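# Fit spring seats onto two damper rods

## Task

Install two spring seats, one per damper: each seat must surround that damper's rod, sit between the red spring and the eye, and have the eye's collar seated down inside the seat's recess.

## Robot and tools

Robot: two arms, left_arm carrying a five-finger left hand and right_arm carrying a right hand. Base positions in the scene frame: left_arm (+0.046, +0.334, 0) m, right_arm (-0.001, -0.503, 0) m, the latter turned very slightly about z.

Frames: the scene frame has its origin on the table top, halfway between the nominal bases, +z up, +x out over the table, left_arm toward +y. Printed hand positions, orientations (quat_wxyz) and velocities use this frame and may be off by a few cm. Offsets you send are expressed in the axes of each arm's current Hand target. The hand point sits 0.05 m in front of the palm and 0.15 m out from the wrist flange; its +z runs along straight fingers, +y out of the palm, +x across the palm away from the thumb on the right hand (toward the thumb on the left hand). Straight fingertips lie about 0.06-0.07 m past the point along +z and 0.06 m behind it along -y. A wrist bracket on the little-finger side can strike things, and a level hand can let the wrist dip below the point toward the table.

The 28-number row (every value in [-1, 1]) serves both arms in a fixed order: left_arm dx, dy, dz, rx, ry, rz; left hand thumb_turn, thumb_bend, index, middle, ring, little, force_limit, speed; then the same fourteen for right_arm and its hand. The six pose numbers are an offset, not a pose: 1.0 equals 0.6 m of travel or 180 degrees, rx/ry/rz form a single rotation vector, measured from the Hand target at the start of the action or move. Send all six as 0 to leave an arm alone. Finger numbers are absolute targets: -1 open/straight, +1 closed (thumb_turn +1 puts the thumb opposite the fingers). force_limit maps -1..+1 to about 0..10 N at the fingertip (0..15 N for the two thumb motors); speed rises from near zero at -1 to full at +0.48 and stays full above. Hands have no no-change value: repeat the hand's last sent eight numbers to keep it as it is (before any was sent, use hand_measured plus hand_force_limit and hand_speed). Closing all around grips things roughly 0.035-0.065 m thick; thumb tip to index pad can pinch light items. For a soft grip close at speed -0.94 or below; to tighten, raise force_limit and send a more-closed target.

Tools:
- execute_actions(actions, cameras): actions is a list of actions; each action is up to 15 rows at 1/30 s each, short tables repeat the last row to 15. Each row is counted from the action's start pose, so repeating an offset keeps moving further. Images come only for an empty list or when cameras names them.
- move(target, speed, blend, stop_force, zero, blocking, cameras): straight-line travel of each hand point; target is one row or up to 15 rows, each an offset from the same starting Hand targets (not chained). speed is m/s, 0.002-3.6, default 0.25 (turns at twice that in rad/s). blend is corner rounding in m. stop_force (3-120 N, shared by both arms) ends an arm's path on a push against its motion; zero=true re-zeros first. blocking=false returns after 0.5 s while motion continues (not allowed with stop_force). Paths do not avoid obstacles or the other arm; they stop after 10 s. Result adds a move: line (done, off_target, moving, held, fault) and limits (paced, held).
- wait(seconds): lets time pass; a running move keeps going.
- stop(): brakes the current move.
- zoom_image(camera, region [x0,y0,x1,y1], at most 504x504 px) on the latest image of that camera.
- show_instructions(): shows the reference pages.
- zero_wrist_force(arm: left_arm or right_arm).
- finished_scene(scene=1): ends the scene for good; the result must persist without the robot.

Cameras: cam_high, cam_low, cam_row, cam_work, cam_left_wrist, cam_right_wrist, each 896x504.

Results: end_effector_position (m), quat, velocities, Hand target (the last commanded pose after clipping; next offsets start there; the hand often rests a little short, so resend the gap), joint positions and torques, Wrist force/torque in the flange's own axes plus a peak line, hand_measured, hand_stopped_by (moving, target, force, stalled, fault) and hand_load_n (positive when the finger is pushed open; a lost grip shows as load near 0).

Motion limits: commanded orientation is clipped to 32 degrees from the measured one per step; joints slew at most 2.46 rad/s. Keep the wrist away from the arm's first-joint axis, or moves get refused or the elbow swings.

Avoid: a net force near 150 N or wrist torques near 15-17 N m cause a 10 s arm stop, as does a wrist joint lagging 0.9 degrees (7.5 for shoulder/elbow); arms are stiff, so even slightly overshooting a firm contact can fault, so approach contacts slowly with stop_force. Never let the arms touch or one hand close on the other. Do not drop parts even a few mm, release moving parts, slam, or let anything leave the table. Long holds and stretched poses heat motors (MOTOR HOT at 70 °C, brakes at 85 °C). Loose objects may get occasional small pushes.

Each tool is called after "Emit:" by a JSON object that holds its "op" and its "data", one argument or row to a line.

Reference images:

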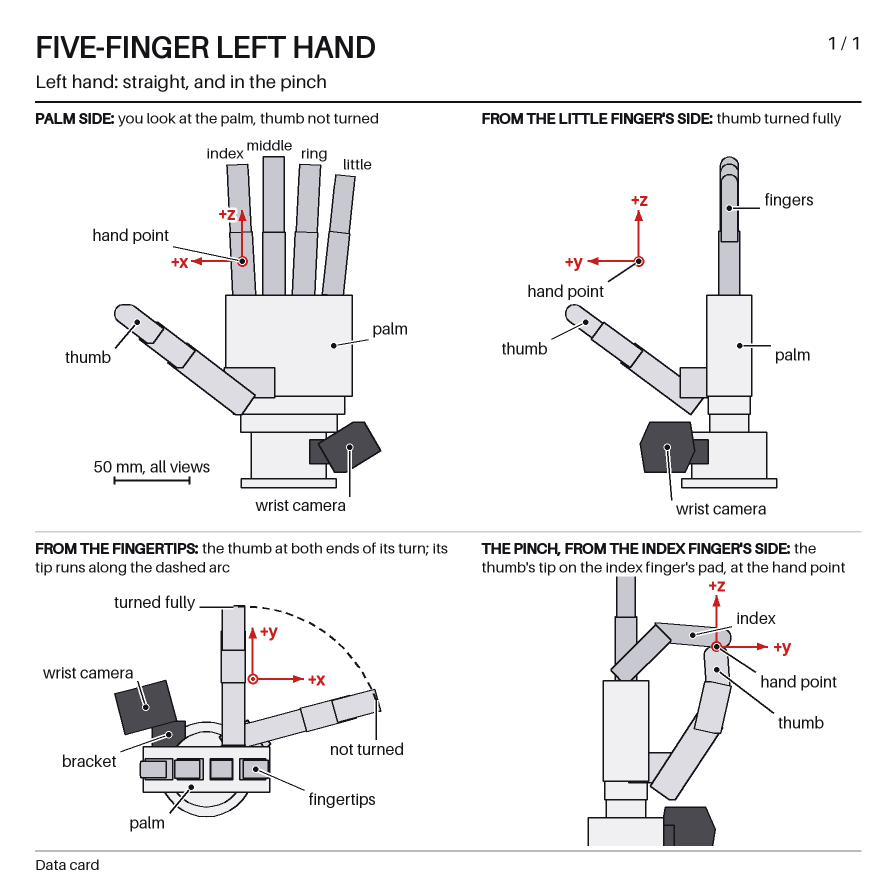

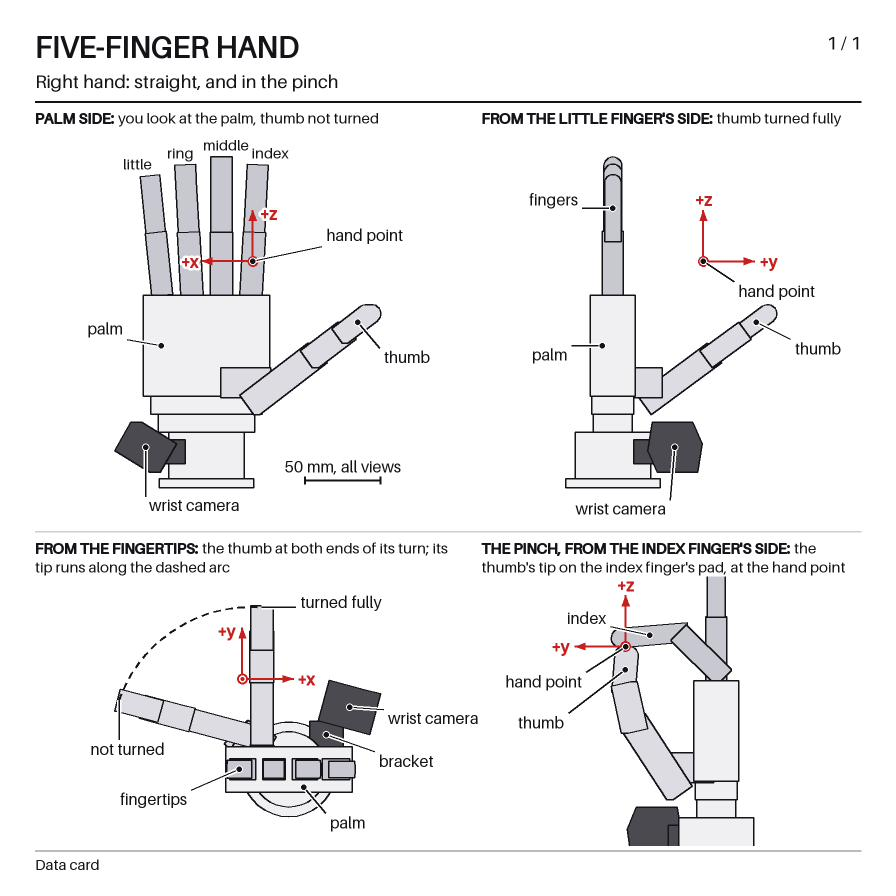

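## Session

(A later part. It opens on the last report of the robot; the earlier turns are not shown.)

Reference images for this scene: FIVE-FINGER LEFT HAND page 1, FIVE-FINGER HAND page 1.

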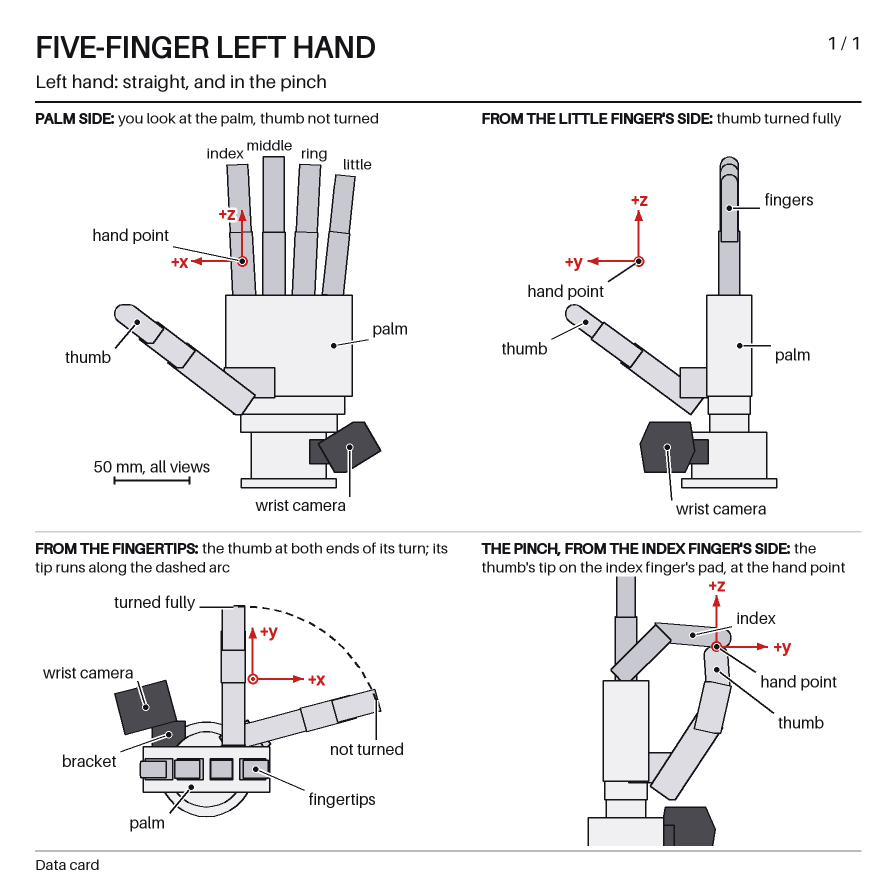

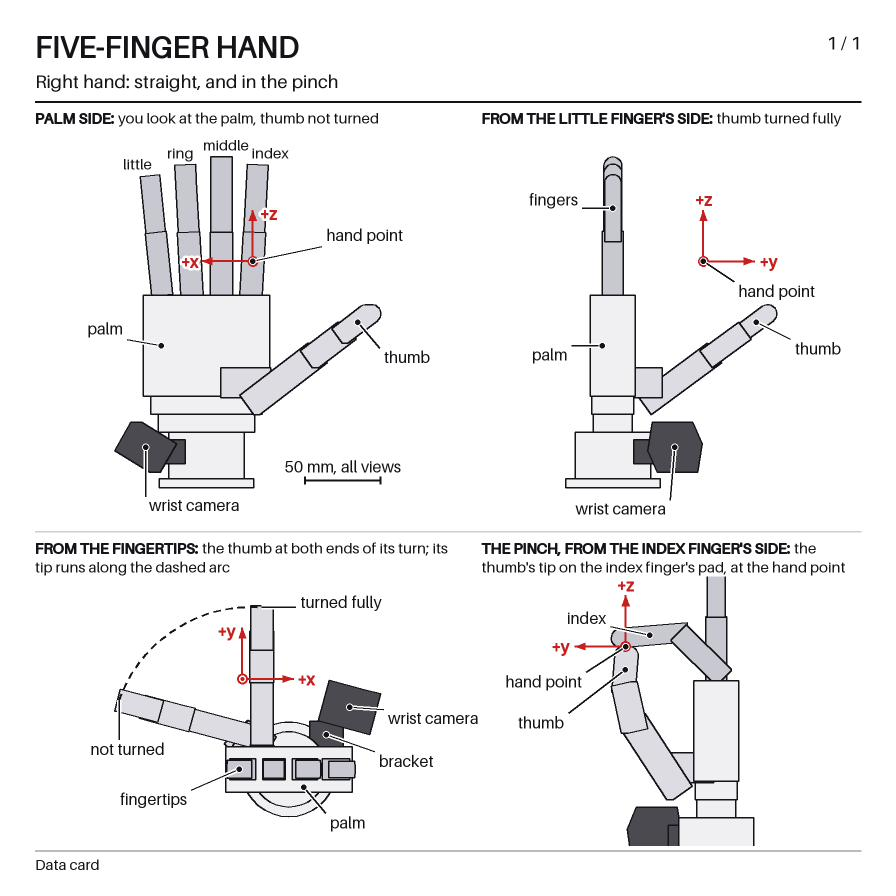

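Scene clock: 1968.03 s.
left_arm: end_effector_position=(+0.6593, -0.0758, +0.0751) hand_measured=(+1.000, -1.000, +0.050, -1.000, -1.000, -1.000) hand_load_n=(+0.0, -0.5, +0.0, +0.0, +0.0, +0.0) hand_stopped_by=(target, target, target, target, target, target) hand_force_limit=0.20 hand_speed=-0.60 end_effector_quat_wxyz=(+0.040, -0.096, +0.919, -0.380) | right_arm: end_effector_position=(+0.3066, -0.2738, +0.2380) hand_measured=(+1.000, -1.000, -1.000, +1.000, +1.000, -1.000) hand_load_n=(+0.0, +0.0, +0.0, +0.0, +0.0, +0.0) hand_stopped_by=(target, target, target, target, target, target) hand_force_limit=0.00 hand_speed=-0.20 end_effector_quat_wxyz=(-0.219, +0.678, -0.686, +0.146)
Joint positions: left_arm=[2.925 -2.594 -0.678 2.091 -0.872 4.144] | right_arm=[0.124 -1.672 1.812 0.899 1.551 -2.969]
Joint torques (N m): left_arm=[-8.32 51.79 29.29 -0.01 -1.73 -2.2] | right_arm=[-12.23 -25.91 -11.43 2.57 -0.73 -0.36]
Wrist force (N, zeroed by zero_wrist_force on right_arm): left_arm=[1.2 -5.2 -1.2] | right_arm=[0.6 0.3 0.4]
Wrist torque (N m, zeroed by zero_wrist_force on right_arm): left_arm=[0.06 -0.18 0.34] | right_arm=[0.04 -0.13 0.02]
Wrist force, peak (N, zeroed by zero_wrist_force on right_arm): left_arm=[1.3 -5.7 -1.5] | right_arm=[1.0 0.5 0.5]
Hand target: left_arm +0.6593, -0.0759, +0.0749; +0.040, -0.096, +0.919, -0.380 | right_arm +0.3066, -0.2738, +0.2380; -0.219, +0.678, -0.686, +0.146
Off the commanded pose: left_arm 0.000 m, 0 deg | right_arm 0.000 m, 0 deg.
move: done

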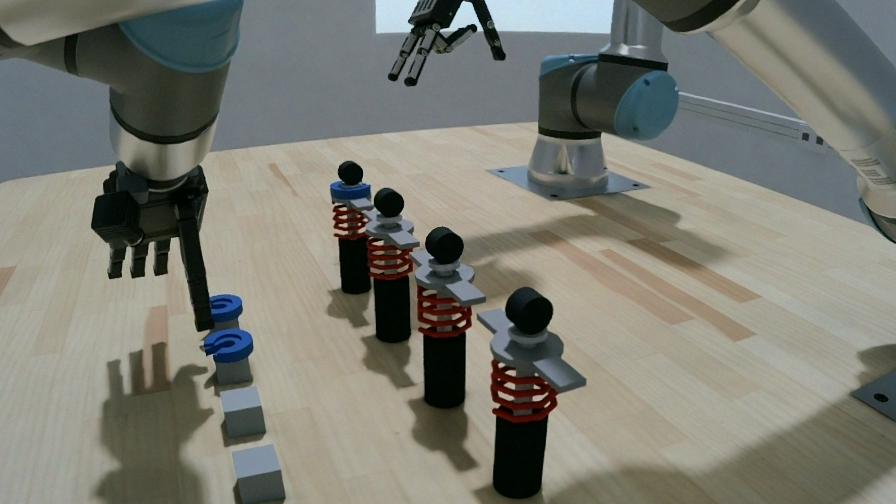

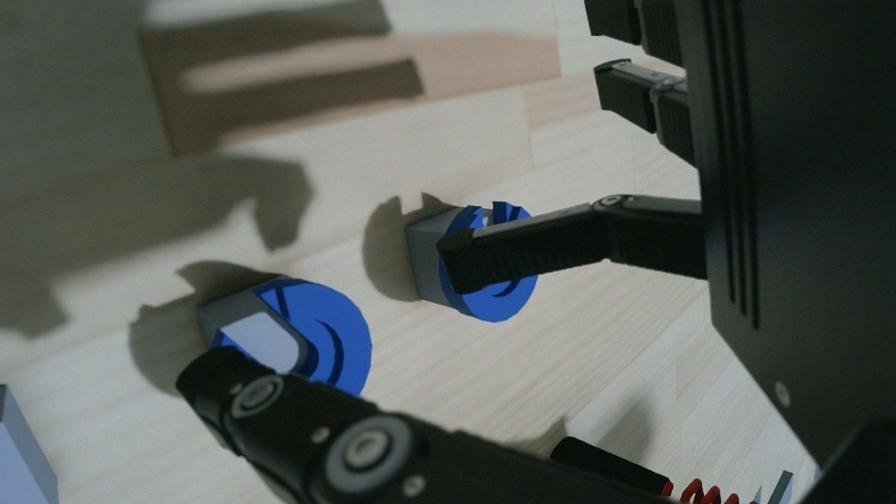

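Emit:
{"op": "wait", "data": {
  "seconds": 0.1,
  "cameras": ["cam_low","cam_work","cam_high"]
}}

Emit:
{"op": "zoom_image", "data": {
  "camera": "cam_low",
  "region": [330, 230, 450, 325]
}}

Emit:
{"op": "zoom_image", "data": {
  "camera": "cam_work",
  "region": [350, 290, 490, 390]
}}

Scene clock: 1999.33 s.
left_arm: end_effector_position=(+0.6593, -0.0759, +0.0749) hand_measured=(+1.000, -1.000, +0.050, -1.000, -1.000, -1.000) hand_load_n=(+0.0, +0.0, +0.0, +0.0, +0.0, +0.0) hand_stopped_by=(target, target, target, target, target, target) hand_force_limit=0.20 hand_speed=-0.60 end_effector_quat_wxyz=(+0.040, -0.096, +0.919, -0.380) | right_arm: end_effector_position=(+0.3066, -0.2738, +0.2380) hand_measured=(+1.000, -1.000, -1.000, +1.000, +1.000, -1.000) hand_load_n=(+0.0, +0.0, +0.0, +0.0, +0.0, +0.0) hand_stopped_by=(target, target, target, target, target, target) hand_force_limit=0.00 hand_speed=-0.20 end_effector_quat_wxyz=(-0.219, +0.678, -0.686, +0.146)
Joint positions: left_arm=[2.925 -2.594 -0.678 2.091 -0.872 4.144] | right_arm=[0.124 -1.672 1.812 0.899 1.551 -2.969]
Joint torques (N m): left_arm=[-8.16 51.76 29.94 -0.25 -1.61 -2.07] | right_arm=[-11.79 -25.24 -11.18 1.96 -0.42 0.17]
Wrist force (N, zeroed by zero_wrist_force on right_arm): left_arm=[1.1 -5.3 -1.3] | right_arm=[0.7 0.5 0.2]
Wrist torque (N m, zeroed by zero_wrist_force on right_arm): left_arm=[0.05 -0.18 0.33] | right_arm=[0.10 -0.14 0.04]
Wrist force, peak (N, zeroed by zero_wrist_force on right_arm): left_arm=[1.2 -5.5 -1.4] | right_arm=[1.1 0.6 0.1]
Hand target: left_arm +0.6593, -0.0759, +0.0749; +0.040, -0.096, +0.919, -0.380 | right_arm +0.3066, -0.2738, +0.2380; -0.219, +0.678, -0.686, +0.146
Off the commanded pose: left_arm 0.000 m, 0 deg | right_arm 0.000 m, 0 deg.
wait: 0.10 s; at rest from the start
Images, in order (width x height): cam_high 896x504, cam_low 896x504, cam_work 896x504.

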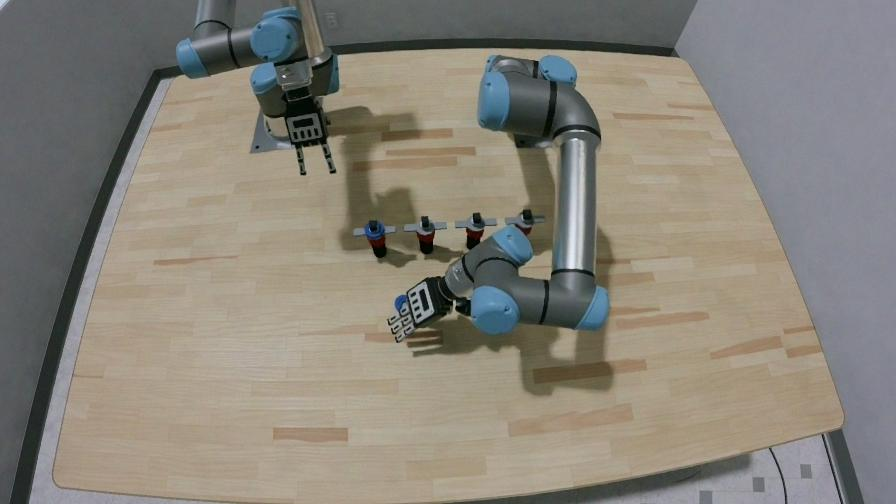

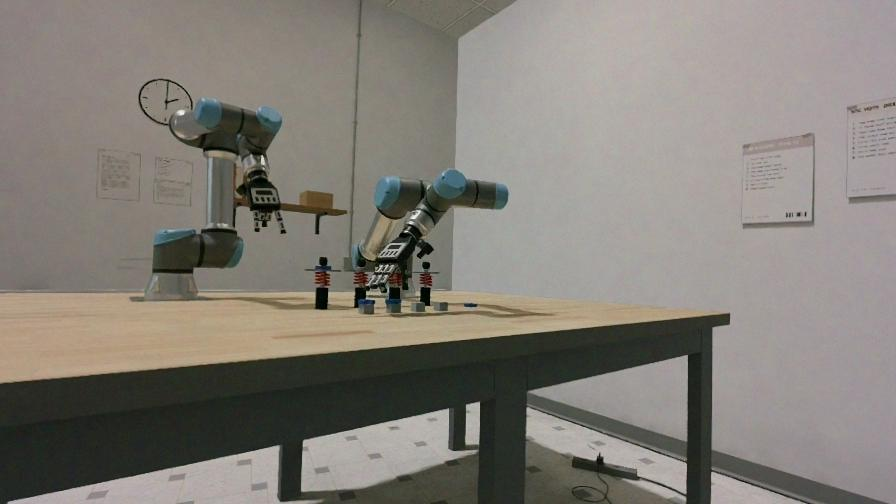

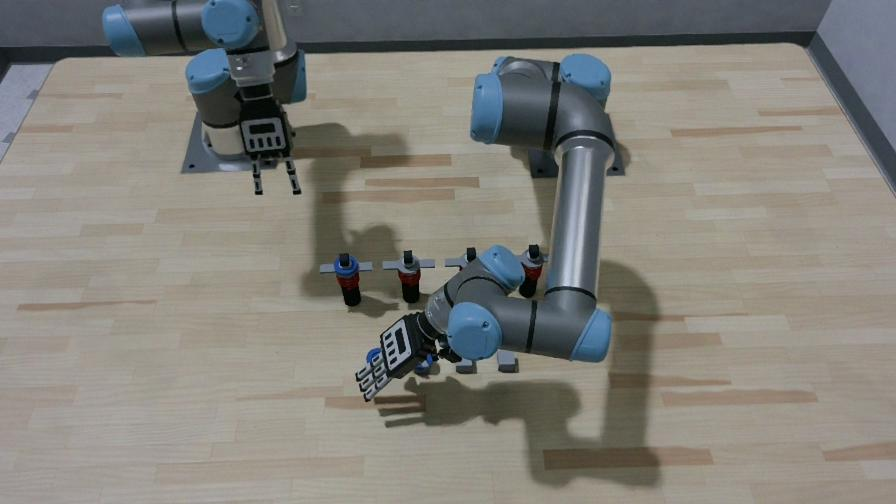

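Scaled by 4.200.

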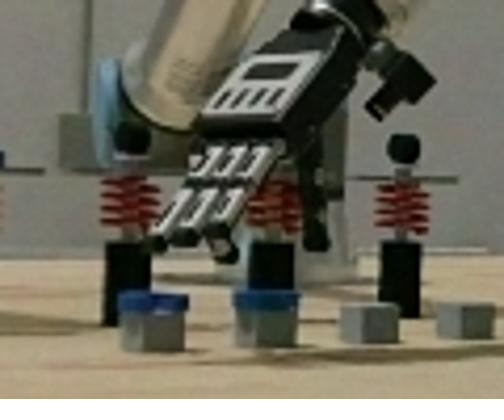

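Scaled by 3.600.

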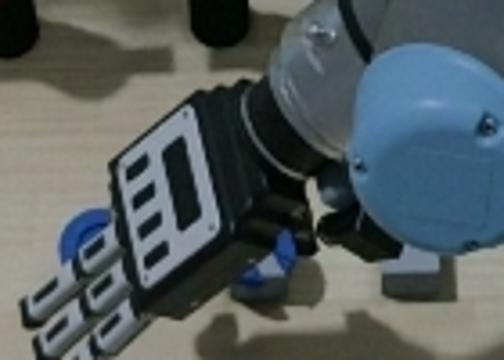

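Emit:
{"op": "wait", "data": {
  "seconds": 0.1,
  "cameras": ["cam_row"]
}}

Emit:
{"op": "zoom_image", "data": {
  "camera": "cam_row",
  "region": [170, 290, 300, 420]
}}

Emit:
{"op": "zoom_image", "data": {
  "camera": "cam_row",
  "region": [200, 370, 320, 504]
}}

Scene clock: 2005.77 s.
left_arm: end_effector_position=(+0.6593, -0.0759, +0.0749) hand_measured=(+1.000, -1.000, +0.050, -1.000, -1.000, -1.000) hand_load_n=(+0.0, +0.0, +0.0, +0.0, +0.0, +0.0) hand_stopped_by=(target, target, target, target, target, target) hand_force_limit=0.20 hand_speed=-0.60 end_effector_quat_wxyz=(+0.040, -0.096, +0.919, -0.380) | right_arm: end_effector_position=(+0.3066, -0.2738, +0.2380) hand_measured=(+1.000, -1.000, -1.000, +1.000, +1.000, -1.000) hand_load_n=(+0.0, +0.0, +0.0, +0.0, +0.0, +0.0) hand_stopped_by=(target, target, target, target, target, target) hand_force_limit=0.00 hand_speed=-0.20 end_effector_quat_wxyz=(-0.219, +0.678, -0.686, +0.146)
Joint positions: left_arm=[2.925 -2.594 -0.678 2.091 -0.872 4.144] | right_arm=[0.124 -1.672 1.812 0.899 1.551 -2.969]
Joint torques (N m): left_arm=[-8.41 51.88 29.89 -0.32 -1.55 -2.01] | right_arm=[-12.47 -26.88 -11.16 1.82 -0.38 0.25]
Wrist force (N, zeroed by zero_wrist_force on right_arm): left_arm=[1.2 -5.3 -1.1] | right_arm=[0.7 0.5 0.4]
Wrist torque (N m, zeroed by zero_wrist_force on right_arm): left_arm=[0.03 -0.17 0.34] | right_arm=[0.08 -0.14 0.04]
Wrist force, peak (N, zeroed by zero_wrist_force on right_arm): left_arm=[1.3 -5.5 -1.4] | right_arm=[1.1 0.4 0.4]
Hand target: left_arm +0.6593, -0.0759, +0.0749; +0.040, -0.096, +0.919, -0.380 | right_arm +0.3066, -0.2738, +0.2380; -0.219, +0.678, -0.686, +0.146
Off the commanded pose: left_arm 0.000 m, 0 deg | right_arm 0.000 m, 0 deg.
wait: 0.10 s; at rest from the start

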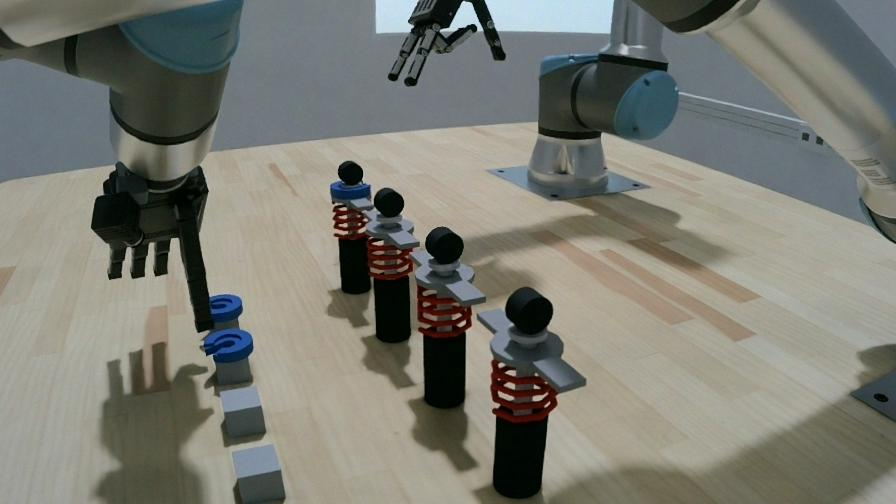

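Scaled by 3.877.

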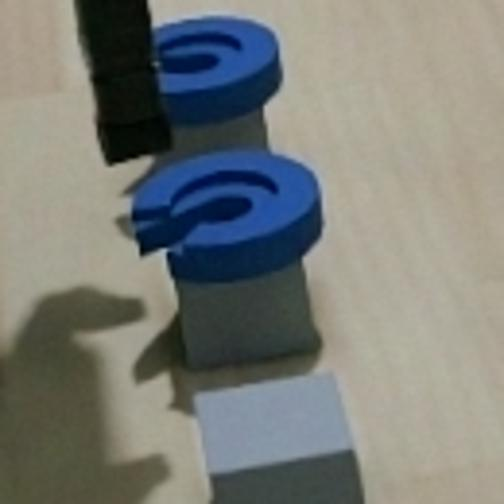

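Scaled by 3.761.

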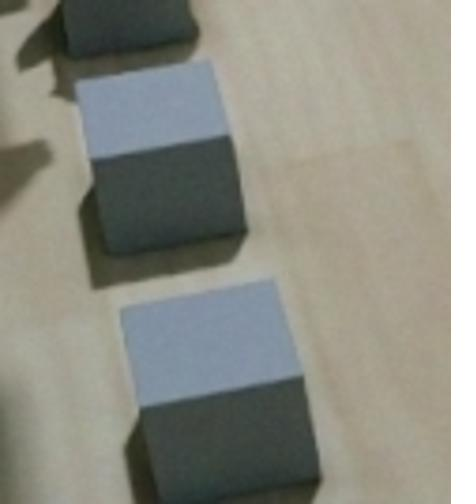

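Emit:
{"op": "move", "data": {
  "target": [0.0143,0.02735,0.01725,0,0,0,1,-1,0.05,-1,-1,-1,0.2,-0.6,0,0,0,0,0,0,1,-1,-1,1,1,-1,0,-0.2],
  "speed": 0.05,
  "cameras": ["cam_row","cam_left_wrist","cam_low"]
}}

Emit:
{"op": "zoom_image", "data": {
  "camera": "cam_left_wrist",
  "region": [150, 180, 550, 460]
}}

Emit:
{"op": "zoom_image", "data": {
  "camera": "cam_row",
  "region": [170, 290, 300, 420]
}}

Emit:
{"op": "zoom_image", "data": {
  "camera": "cam_low",
  "region": [330, 230, 450, 325]
}}

Scene clock: 2027.10 s.
left_arm: end_effector_position=(+0.6501, -0.0734, +0.0561) hand_measured=(+1.000, -1.000, +0.050, -1.000, -1.000, -1.000) hand_load_n=(+0.0, +0.0, +0.0, +0.0, +0.0, +0.0) hand_stopped_by=(target, target, target, target, target, target) hand_force_limit=0.20 hand_speed=-0.60 end_effector_quat_wxyz=(+0.040, -0.096, +0.919, -0.380) | right_arm: end_effector_position=(+0.3066, -0.2738, +0.2380) hand_measured=(+1.000, -1.000, -1.000, +1.000, +1.000, -1.000) hand_load_n=(+0.0, +0.0, +0.0, +0.0, +0.0, +0.0) hand_stopped_by=(target, target, target, target, target, target) hand_force_limit=0.00 hand_speed=-0.20 end_effector_quat_wxyz=(-0.219, +0.678, -0.686, +0.146)
Joint positions: left_arm=[2.926 -2.571 -0.77 2.161 -0.872 4.145] | right_arm=[0.124 -1.672 1.812 0.899 1.551 -2.969]
Joint torques (N m): left_arm=[7.82 70.55 4.22 -0.12 2.86 -1.88] | right_arm=[-11.87 -25.92 -11.48 1.3 -0.01 0.42]
Wrist force (N, zeroed by zero_wrist_force on right_arm): left_arm=[1.1 -5.2 -1.7] | right_arm=[0.7 0.5 0.2]
Wrist torque (N m, zeroed by zero_wrist_force on right_arm): left_arm=[0.10 -0.18 0.36] | right_arm=[0.08 -0.14 0.04]
Wrist force, peak (N, zeroed by zero_wrist_force on right_arm): left_arm=[1.1 -5.6 -1.3] | right_arm=[1.0 0.7 0.5]
Hand target: left_arm +0.6500, -0.0734, +0.0560; +0.040, -0.096, +0.919, -0.380 | right_arm +0.3066, -0.2738, +0.2380; -0.219, +0.678, -0.686, +0.146
Off the commanded pose: left_arm 0.000 m, 0 deg | right_arm 0.000 m, 0 deg.
move: done
Images, in order (width x height): cam_low 896x504, cam_row 896x504, cam_left_wrist 896x504.

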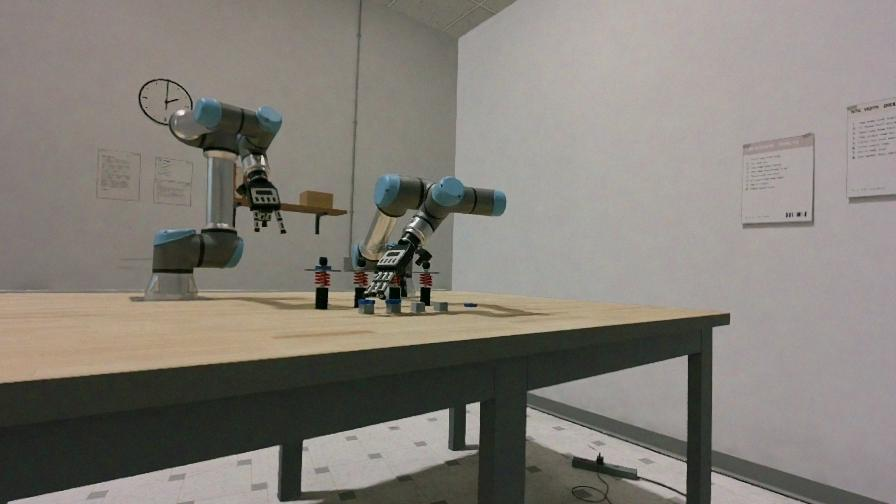

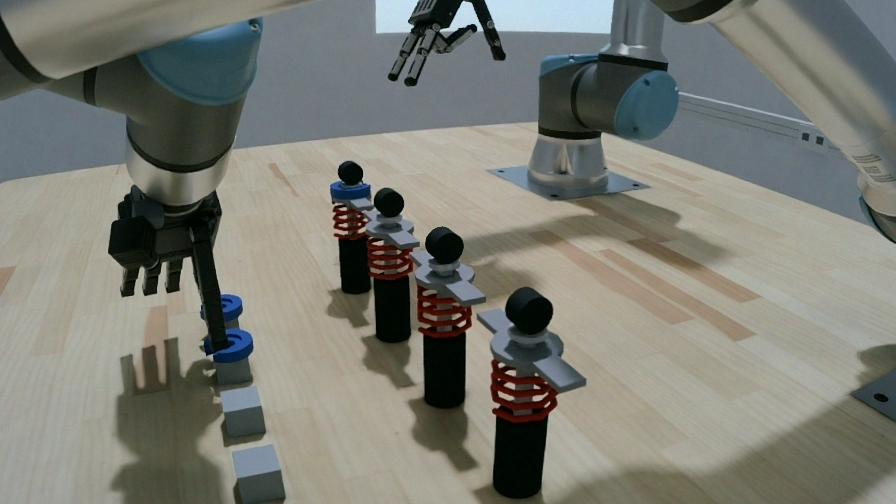

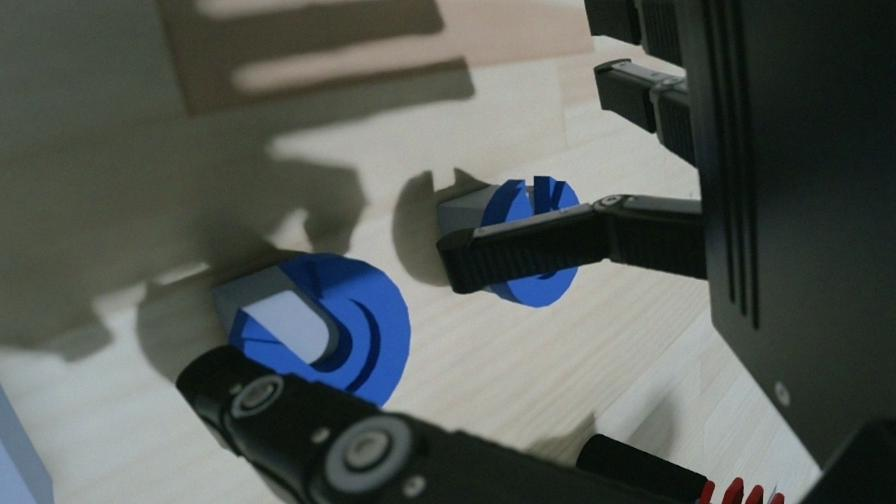

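Scaled by 1.260.

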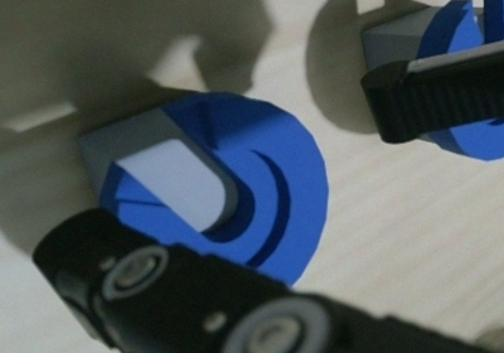

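Scaled by 3.877.

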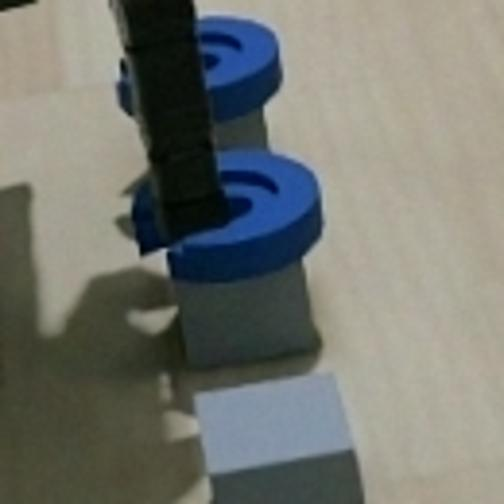

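Scaled by 4.200.

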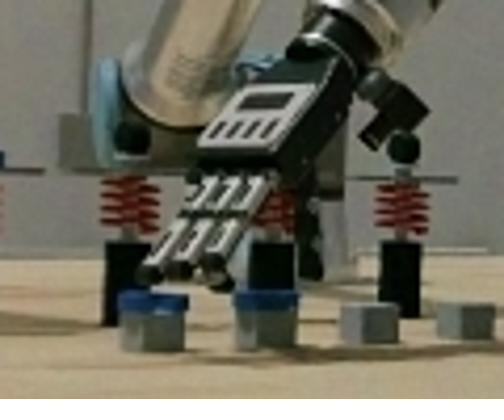

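Emit:
{"op": "move", "data": {
  "target": [0.0148,0.0075,-0.0075,0,0,0,1,-1,0.05,-1,-1,-1,0.2,-0.6,0,0,0,0,0,0,1,-1,-1,1,1,-1,0,-0.2],
  "speed": 0.05,
  "cameras": ["cam_row","cam_left_wrist","cam_low"]
}}

Emit:
{"op": "zoom_image", "data": {
  "camera": "cam_left_wrist",
  "region": [150, 180, 550, 460]
}}

Emit:
{"op": "zoom_image", "data": {
  "camera": "cam_row",
  "region": [170, 290, 300, 420]
}}

Emit:
{"op": "zoom_image", "data": {
  "camera": "cam_low",
  "region": [360, 260, 430, 320]
}}

Scene clock: 2037.80 s.
left_arm: end_effector_position=(+0.6401, -0.0691, +0.0560) hand_measured=(+1.000, -1.000, +0.050, -1.000, -1.000, -1.000) hand_load_n=(+0.0, +0.0, +0.0, +0.0, -0.5, +0.0) hand_stopped_by=(target, target, target, target, target, target) hand_force_limit=0.20 hand_speed=-0.60 end_effector_quat_wxyz=(+0.040, -0.096, +0.919, -0.380) | right_arm: end_effector_position=(+0.3066, -0.2738, +0.2380) hand_measured=(+1.000, -1.000, -1.000, +1.000, +1.000, -1.000) hand_load_n=(+0.0, +0.5, +0.0, +0.0, +0.0, +0.0) hand_stopped_by=(target, target, target, target, target, target) hand_force_limit=0.00 hand_speed=-0.20 end_effector_quat_wxyz=(-0.219, +0.678, -0.686, +0.146)
Joint positions: left_arm=[2.929 -2.536 -0.838 2.191 -0.871 4.149] | right_arm=[0.124 -1.672 1.812 0.899 1.551 -2.969]
Joint torques (N m): left_arm=[7.67 68.05 5.94 -0.16 3.83 1] | right_arm=[-11.59 -25.19 -10.72 1.03 0.24 0.88]
Wrist force (N, zeroed by zero_wrist_force on right_arm): left_arm=[1.3 -5.4 -1.5] | right_arm=[0.7 0.7 0.3]
Wrist torque (N m, zeroed by zero_wrist_force on right_arm): left_arm=[0.05 -0.19 0.38] | right_arm=[0.12 -0.15 0.04]
Wrist force, peak (N, zeroed by zero_wrist_force on right_arm): left_arm=[1.3 -5.4 -1.5] | right_arm=[1.1 0.5 0.5]
Hand target: left_arm +0.6400, -0.0690, +0.0560; +0.040, -0.096, +0.919, -0.380 | right_arm +0.3066, -0.2738, +0.2380; -0.219, +0.678, -0.686, +0.146
Off the commanded pose: left_arm 0.000 m, 0 deg | right_arm 0.000 m, 0 deg.
move: done
Images, in order (width x height): cam_low 896x504, cam_row 896x504, cam_left_wrist 896x504.

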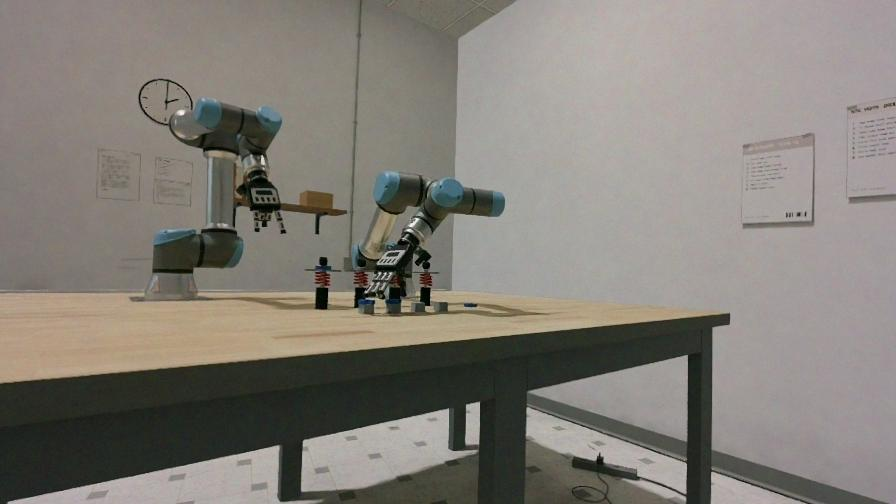

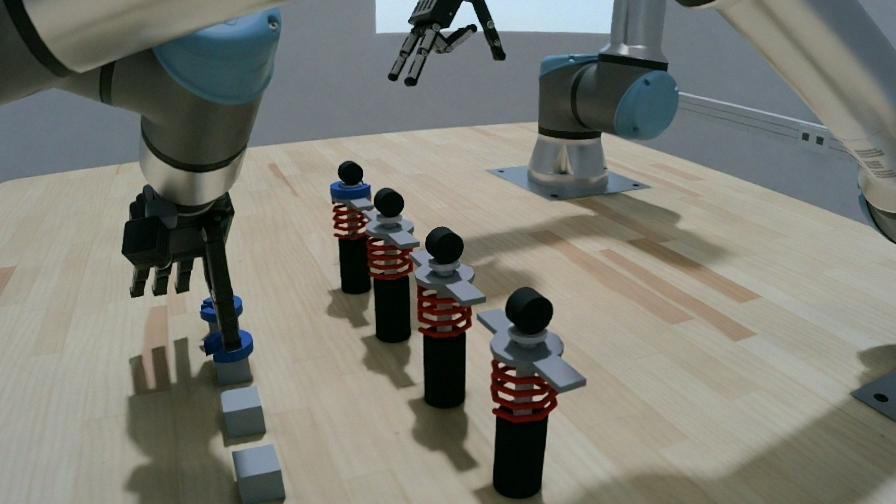

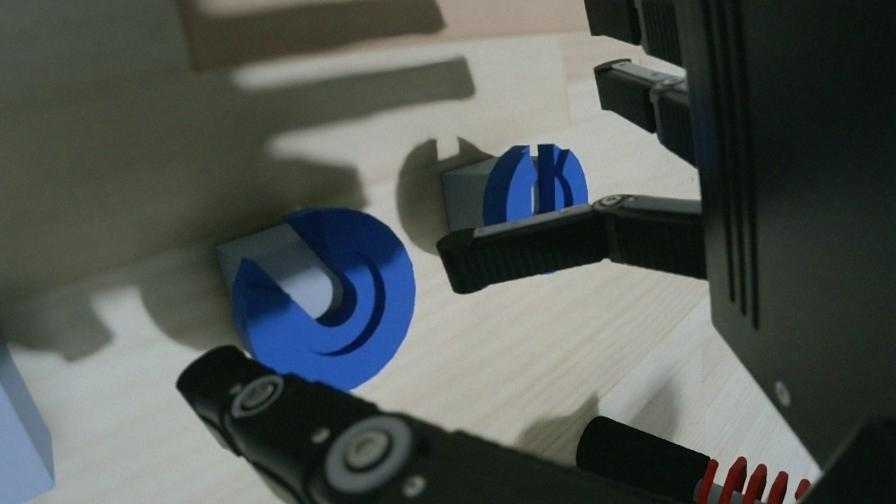

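Scaled by 1.260.

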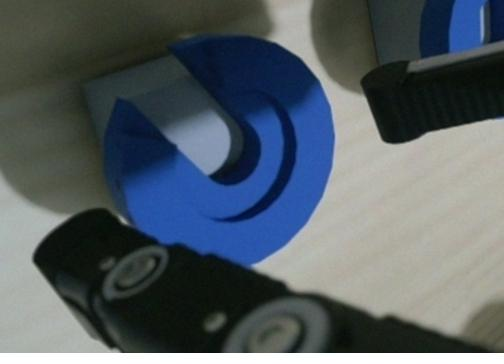

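Scaled by 3.877.

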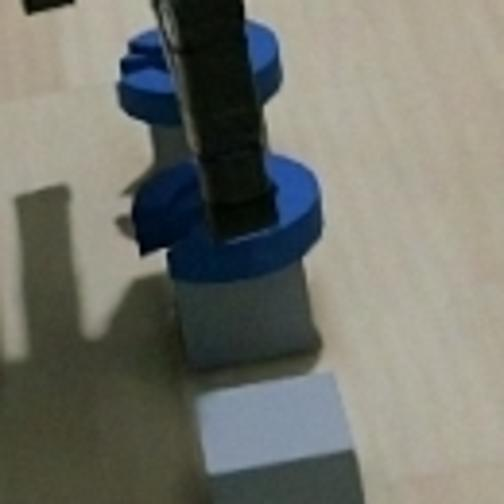

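Scaled by 7.200.

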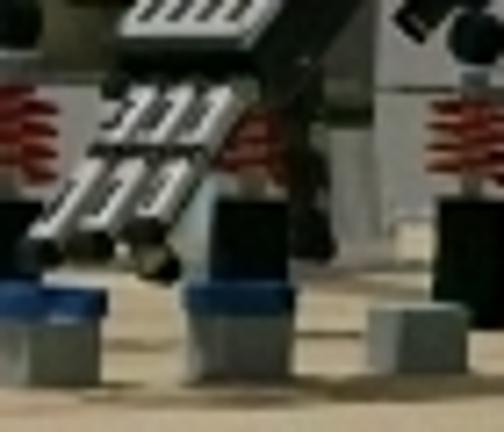

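Emit:
{"op": "move", "data": {
  "target": [0,0.0118,0.0118,0,0,0,1,-1,0.05,-1,-1,-1,0.2,-0.6,0,0,0,0,0,0,1,-1,-1,1,1,-1,0,-0.2],
  "speed": 0.015,
  "stop_force": 3,
  "cameras": ["cam_row","cam_left_wrist","cam_low"]
}}

Emit:
{"op": "zoom_image", "data": {
  "camera": "cam_left_wrist",
  "region": [150, 180, 550, 460]
}}

Emit:
{"op": "zoom_image", "data": {
  "camera": "cam_row",
  "region": [170, 290, 300, 420]
}}

Scene clock: 2047.60 s.
left_arm: end_effector_position=(+0.6400, -0.0690, +0.0460) hand_measured=(+1.000, -1.000, +0.050, -1.000, -1.000, -1.000) hand_load_n=(+0.0, +0.0, +0.0, +0.0, +0.0, +0.0) hand_stopped_by=(target, target, target, target, target, target) hand_force_limit=0.20 hand_speed=-0.60 end_effector_quat_wxyz=(+0.040, -0.096, +0.919, -0.380) | right_arm: end_effector_position=(+0.3066, -0.2738, +0.2380) hand_measured=(+1.000, -1.000, -1.000, +1.000, +1.000, -1.000) hand_load_n=(+0.0, +0.0, +0.0, +0.0, +0.0, +0.0) hand_stopped_by=(target, target, target, target, target, target) hand_force_limit=0.00 hand_speed=-0.20 end_effector_quat_wxyz=(-0.219, +0.678, -0.686, +0.146)
Joint positions: left_arm=[2.929 -2.544 -0.85 2.211 -0.871 4.149] | right_arm=[0.124 -1.672 1.812 0.899 1.551 -2.969]
Joint torques (N m): left_arm=[8.22 49.49 4.65 -0.1 3.76 1.18] | right_arm=[-10.97 -25.75 -11.3 0.71 0.12 0.86]
Wrist force (N, zeroed by zero_wrist_force on right_arm): left_arm=[1.4 -5.3 -1.4] | right_arm=[0.6 0.4 0.2]
Wrist torque (N m, zeroed by zero_wrist_force on right_arm): left_arm=[0.06 -0.21 0.38] | right_arm=[0.08 -0.13 0.03]
Wrist force, peak (N, zeroed by zero_wrist_force on right_arm): left_arm=[1.3 -5.6 -1.8] | right_arm=[0.9 0.4 0.8]
Hand target: left_arm +0.6400, -0.0690, +0.0460; +0.040, -0.096, +0.919, -0.380 | right_arm +0.3066, -0.2738, +0.2380; -0.219, +0.678, -0.686, +0.146
Off the commanded pose: left_arm 0.000 m, 0 deg | right_arm 0.000 m, 0 deg.
move: done
Images, in order (width x height): cam_low 896x504, cam_row 896x504, cam_left_wrist 896x504.

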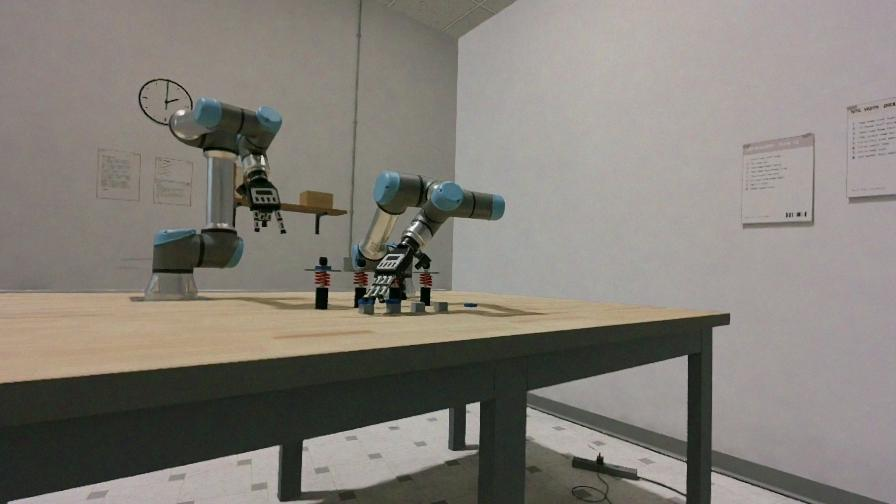

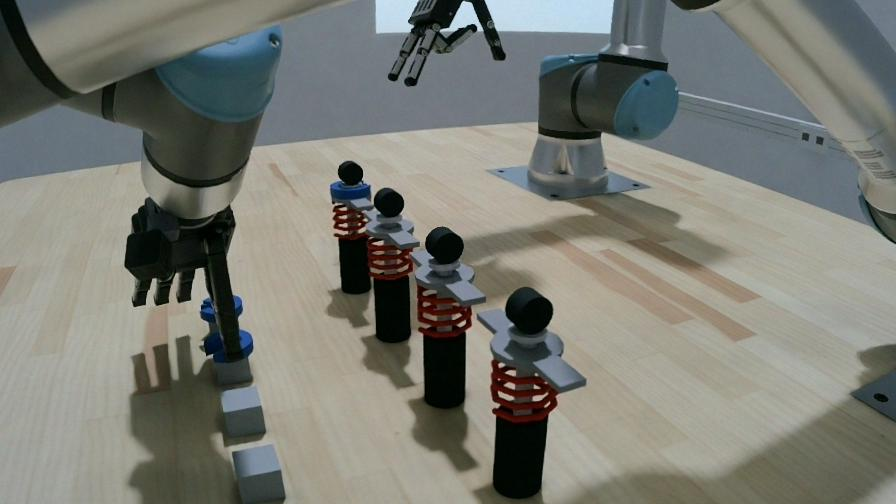

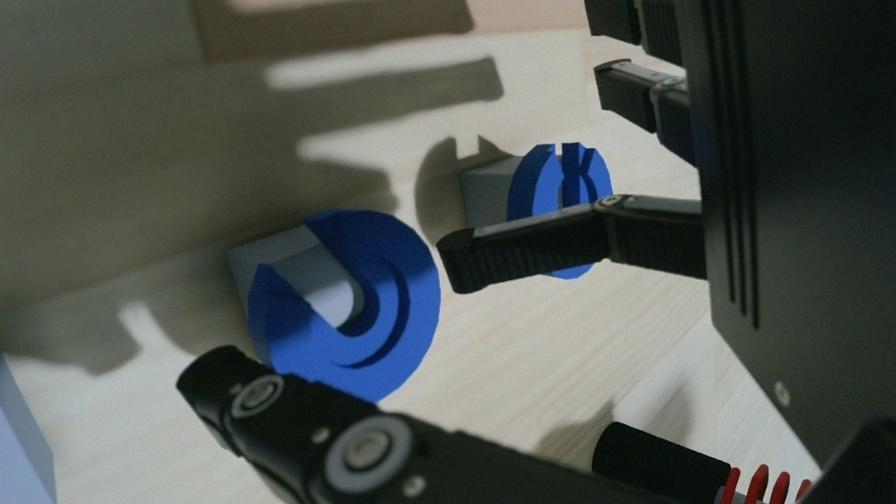

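Scaled by 1.260.

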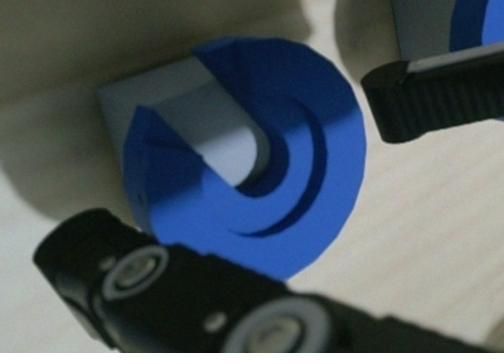

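Scaled by 3.877.

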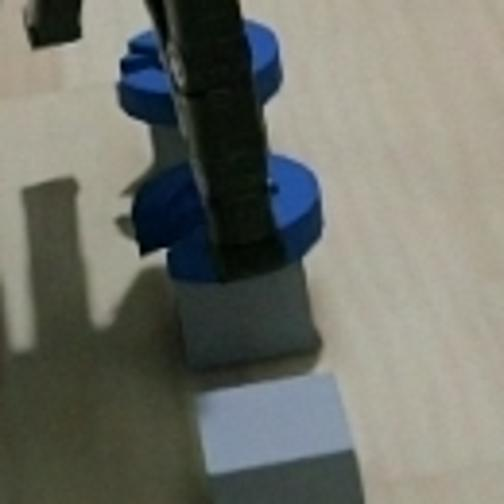

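Emit:
{"op": "move", "data": {
  "target": [0,0.0077,0.0077,0,0,0,1,-1,0.05,-1,-1,-1,0.2,-0.6,0,0,0,0,0,0,1,-1,-1,1,1,-1,0,-0.2],
  "speed": 0.01,
  "stop_force": 2.5,
  "cameras": ["cam_row","cam_left_wrist","cam_low"]
}}

Emit:
{"op": "zoom_image", "data": {
  "camera": "cam_left_wrist",
  "region": [150, 180, 550, 460]
}}

Emit:
{"op": "zoom_image", "data": {
  "camera": "cam_row",
  "region": [170, 290, 300, 420]
}}

stop_force must be a number from 3 to 120 (N); nothing of the call was run

Scaled by 1.260.

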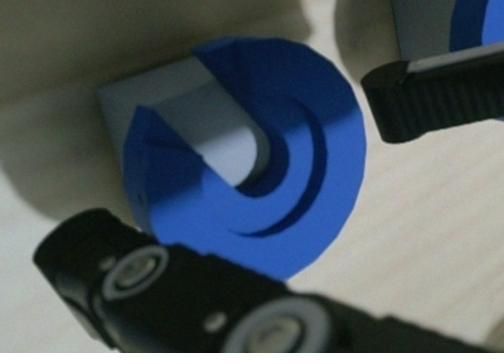

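Scaled by 3.877.

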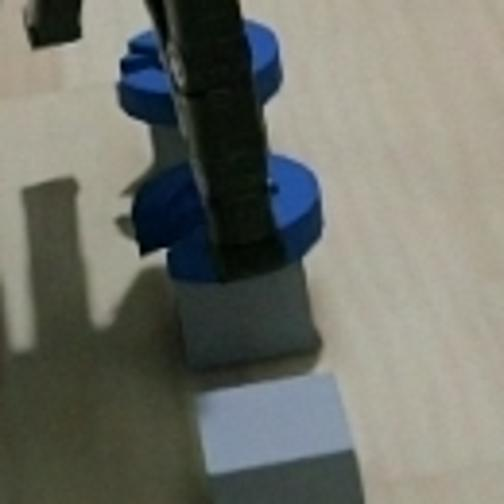

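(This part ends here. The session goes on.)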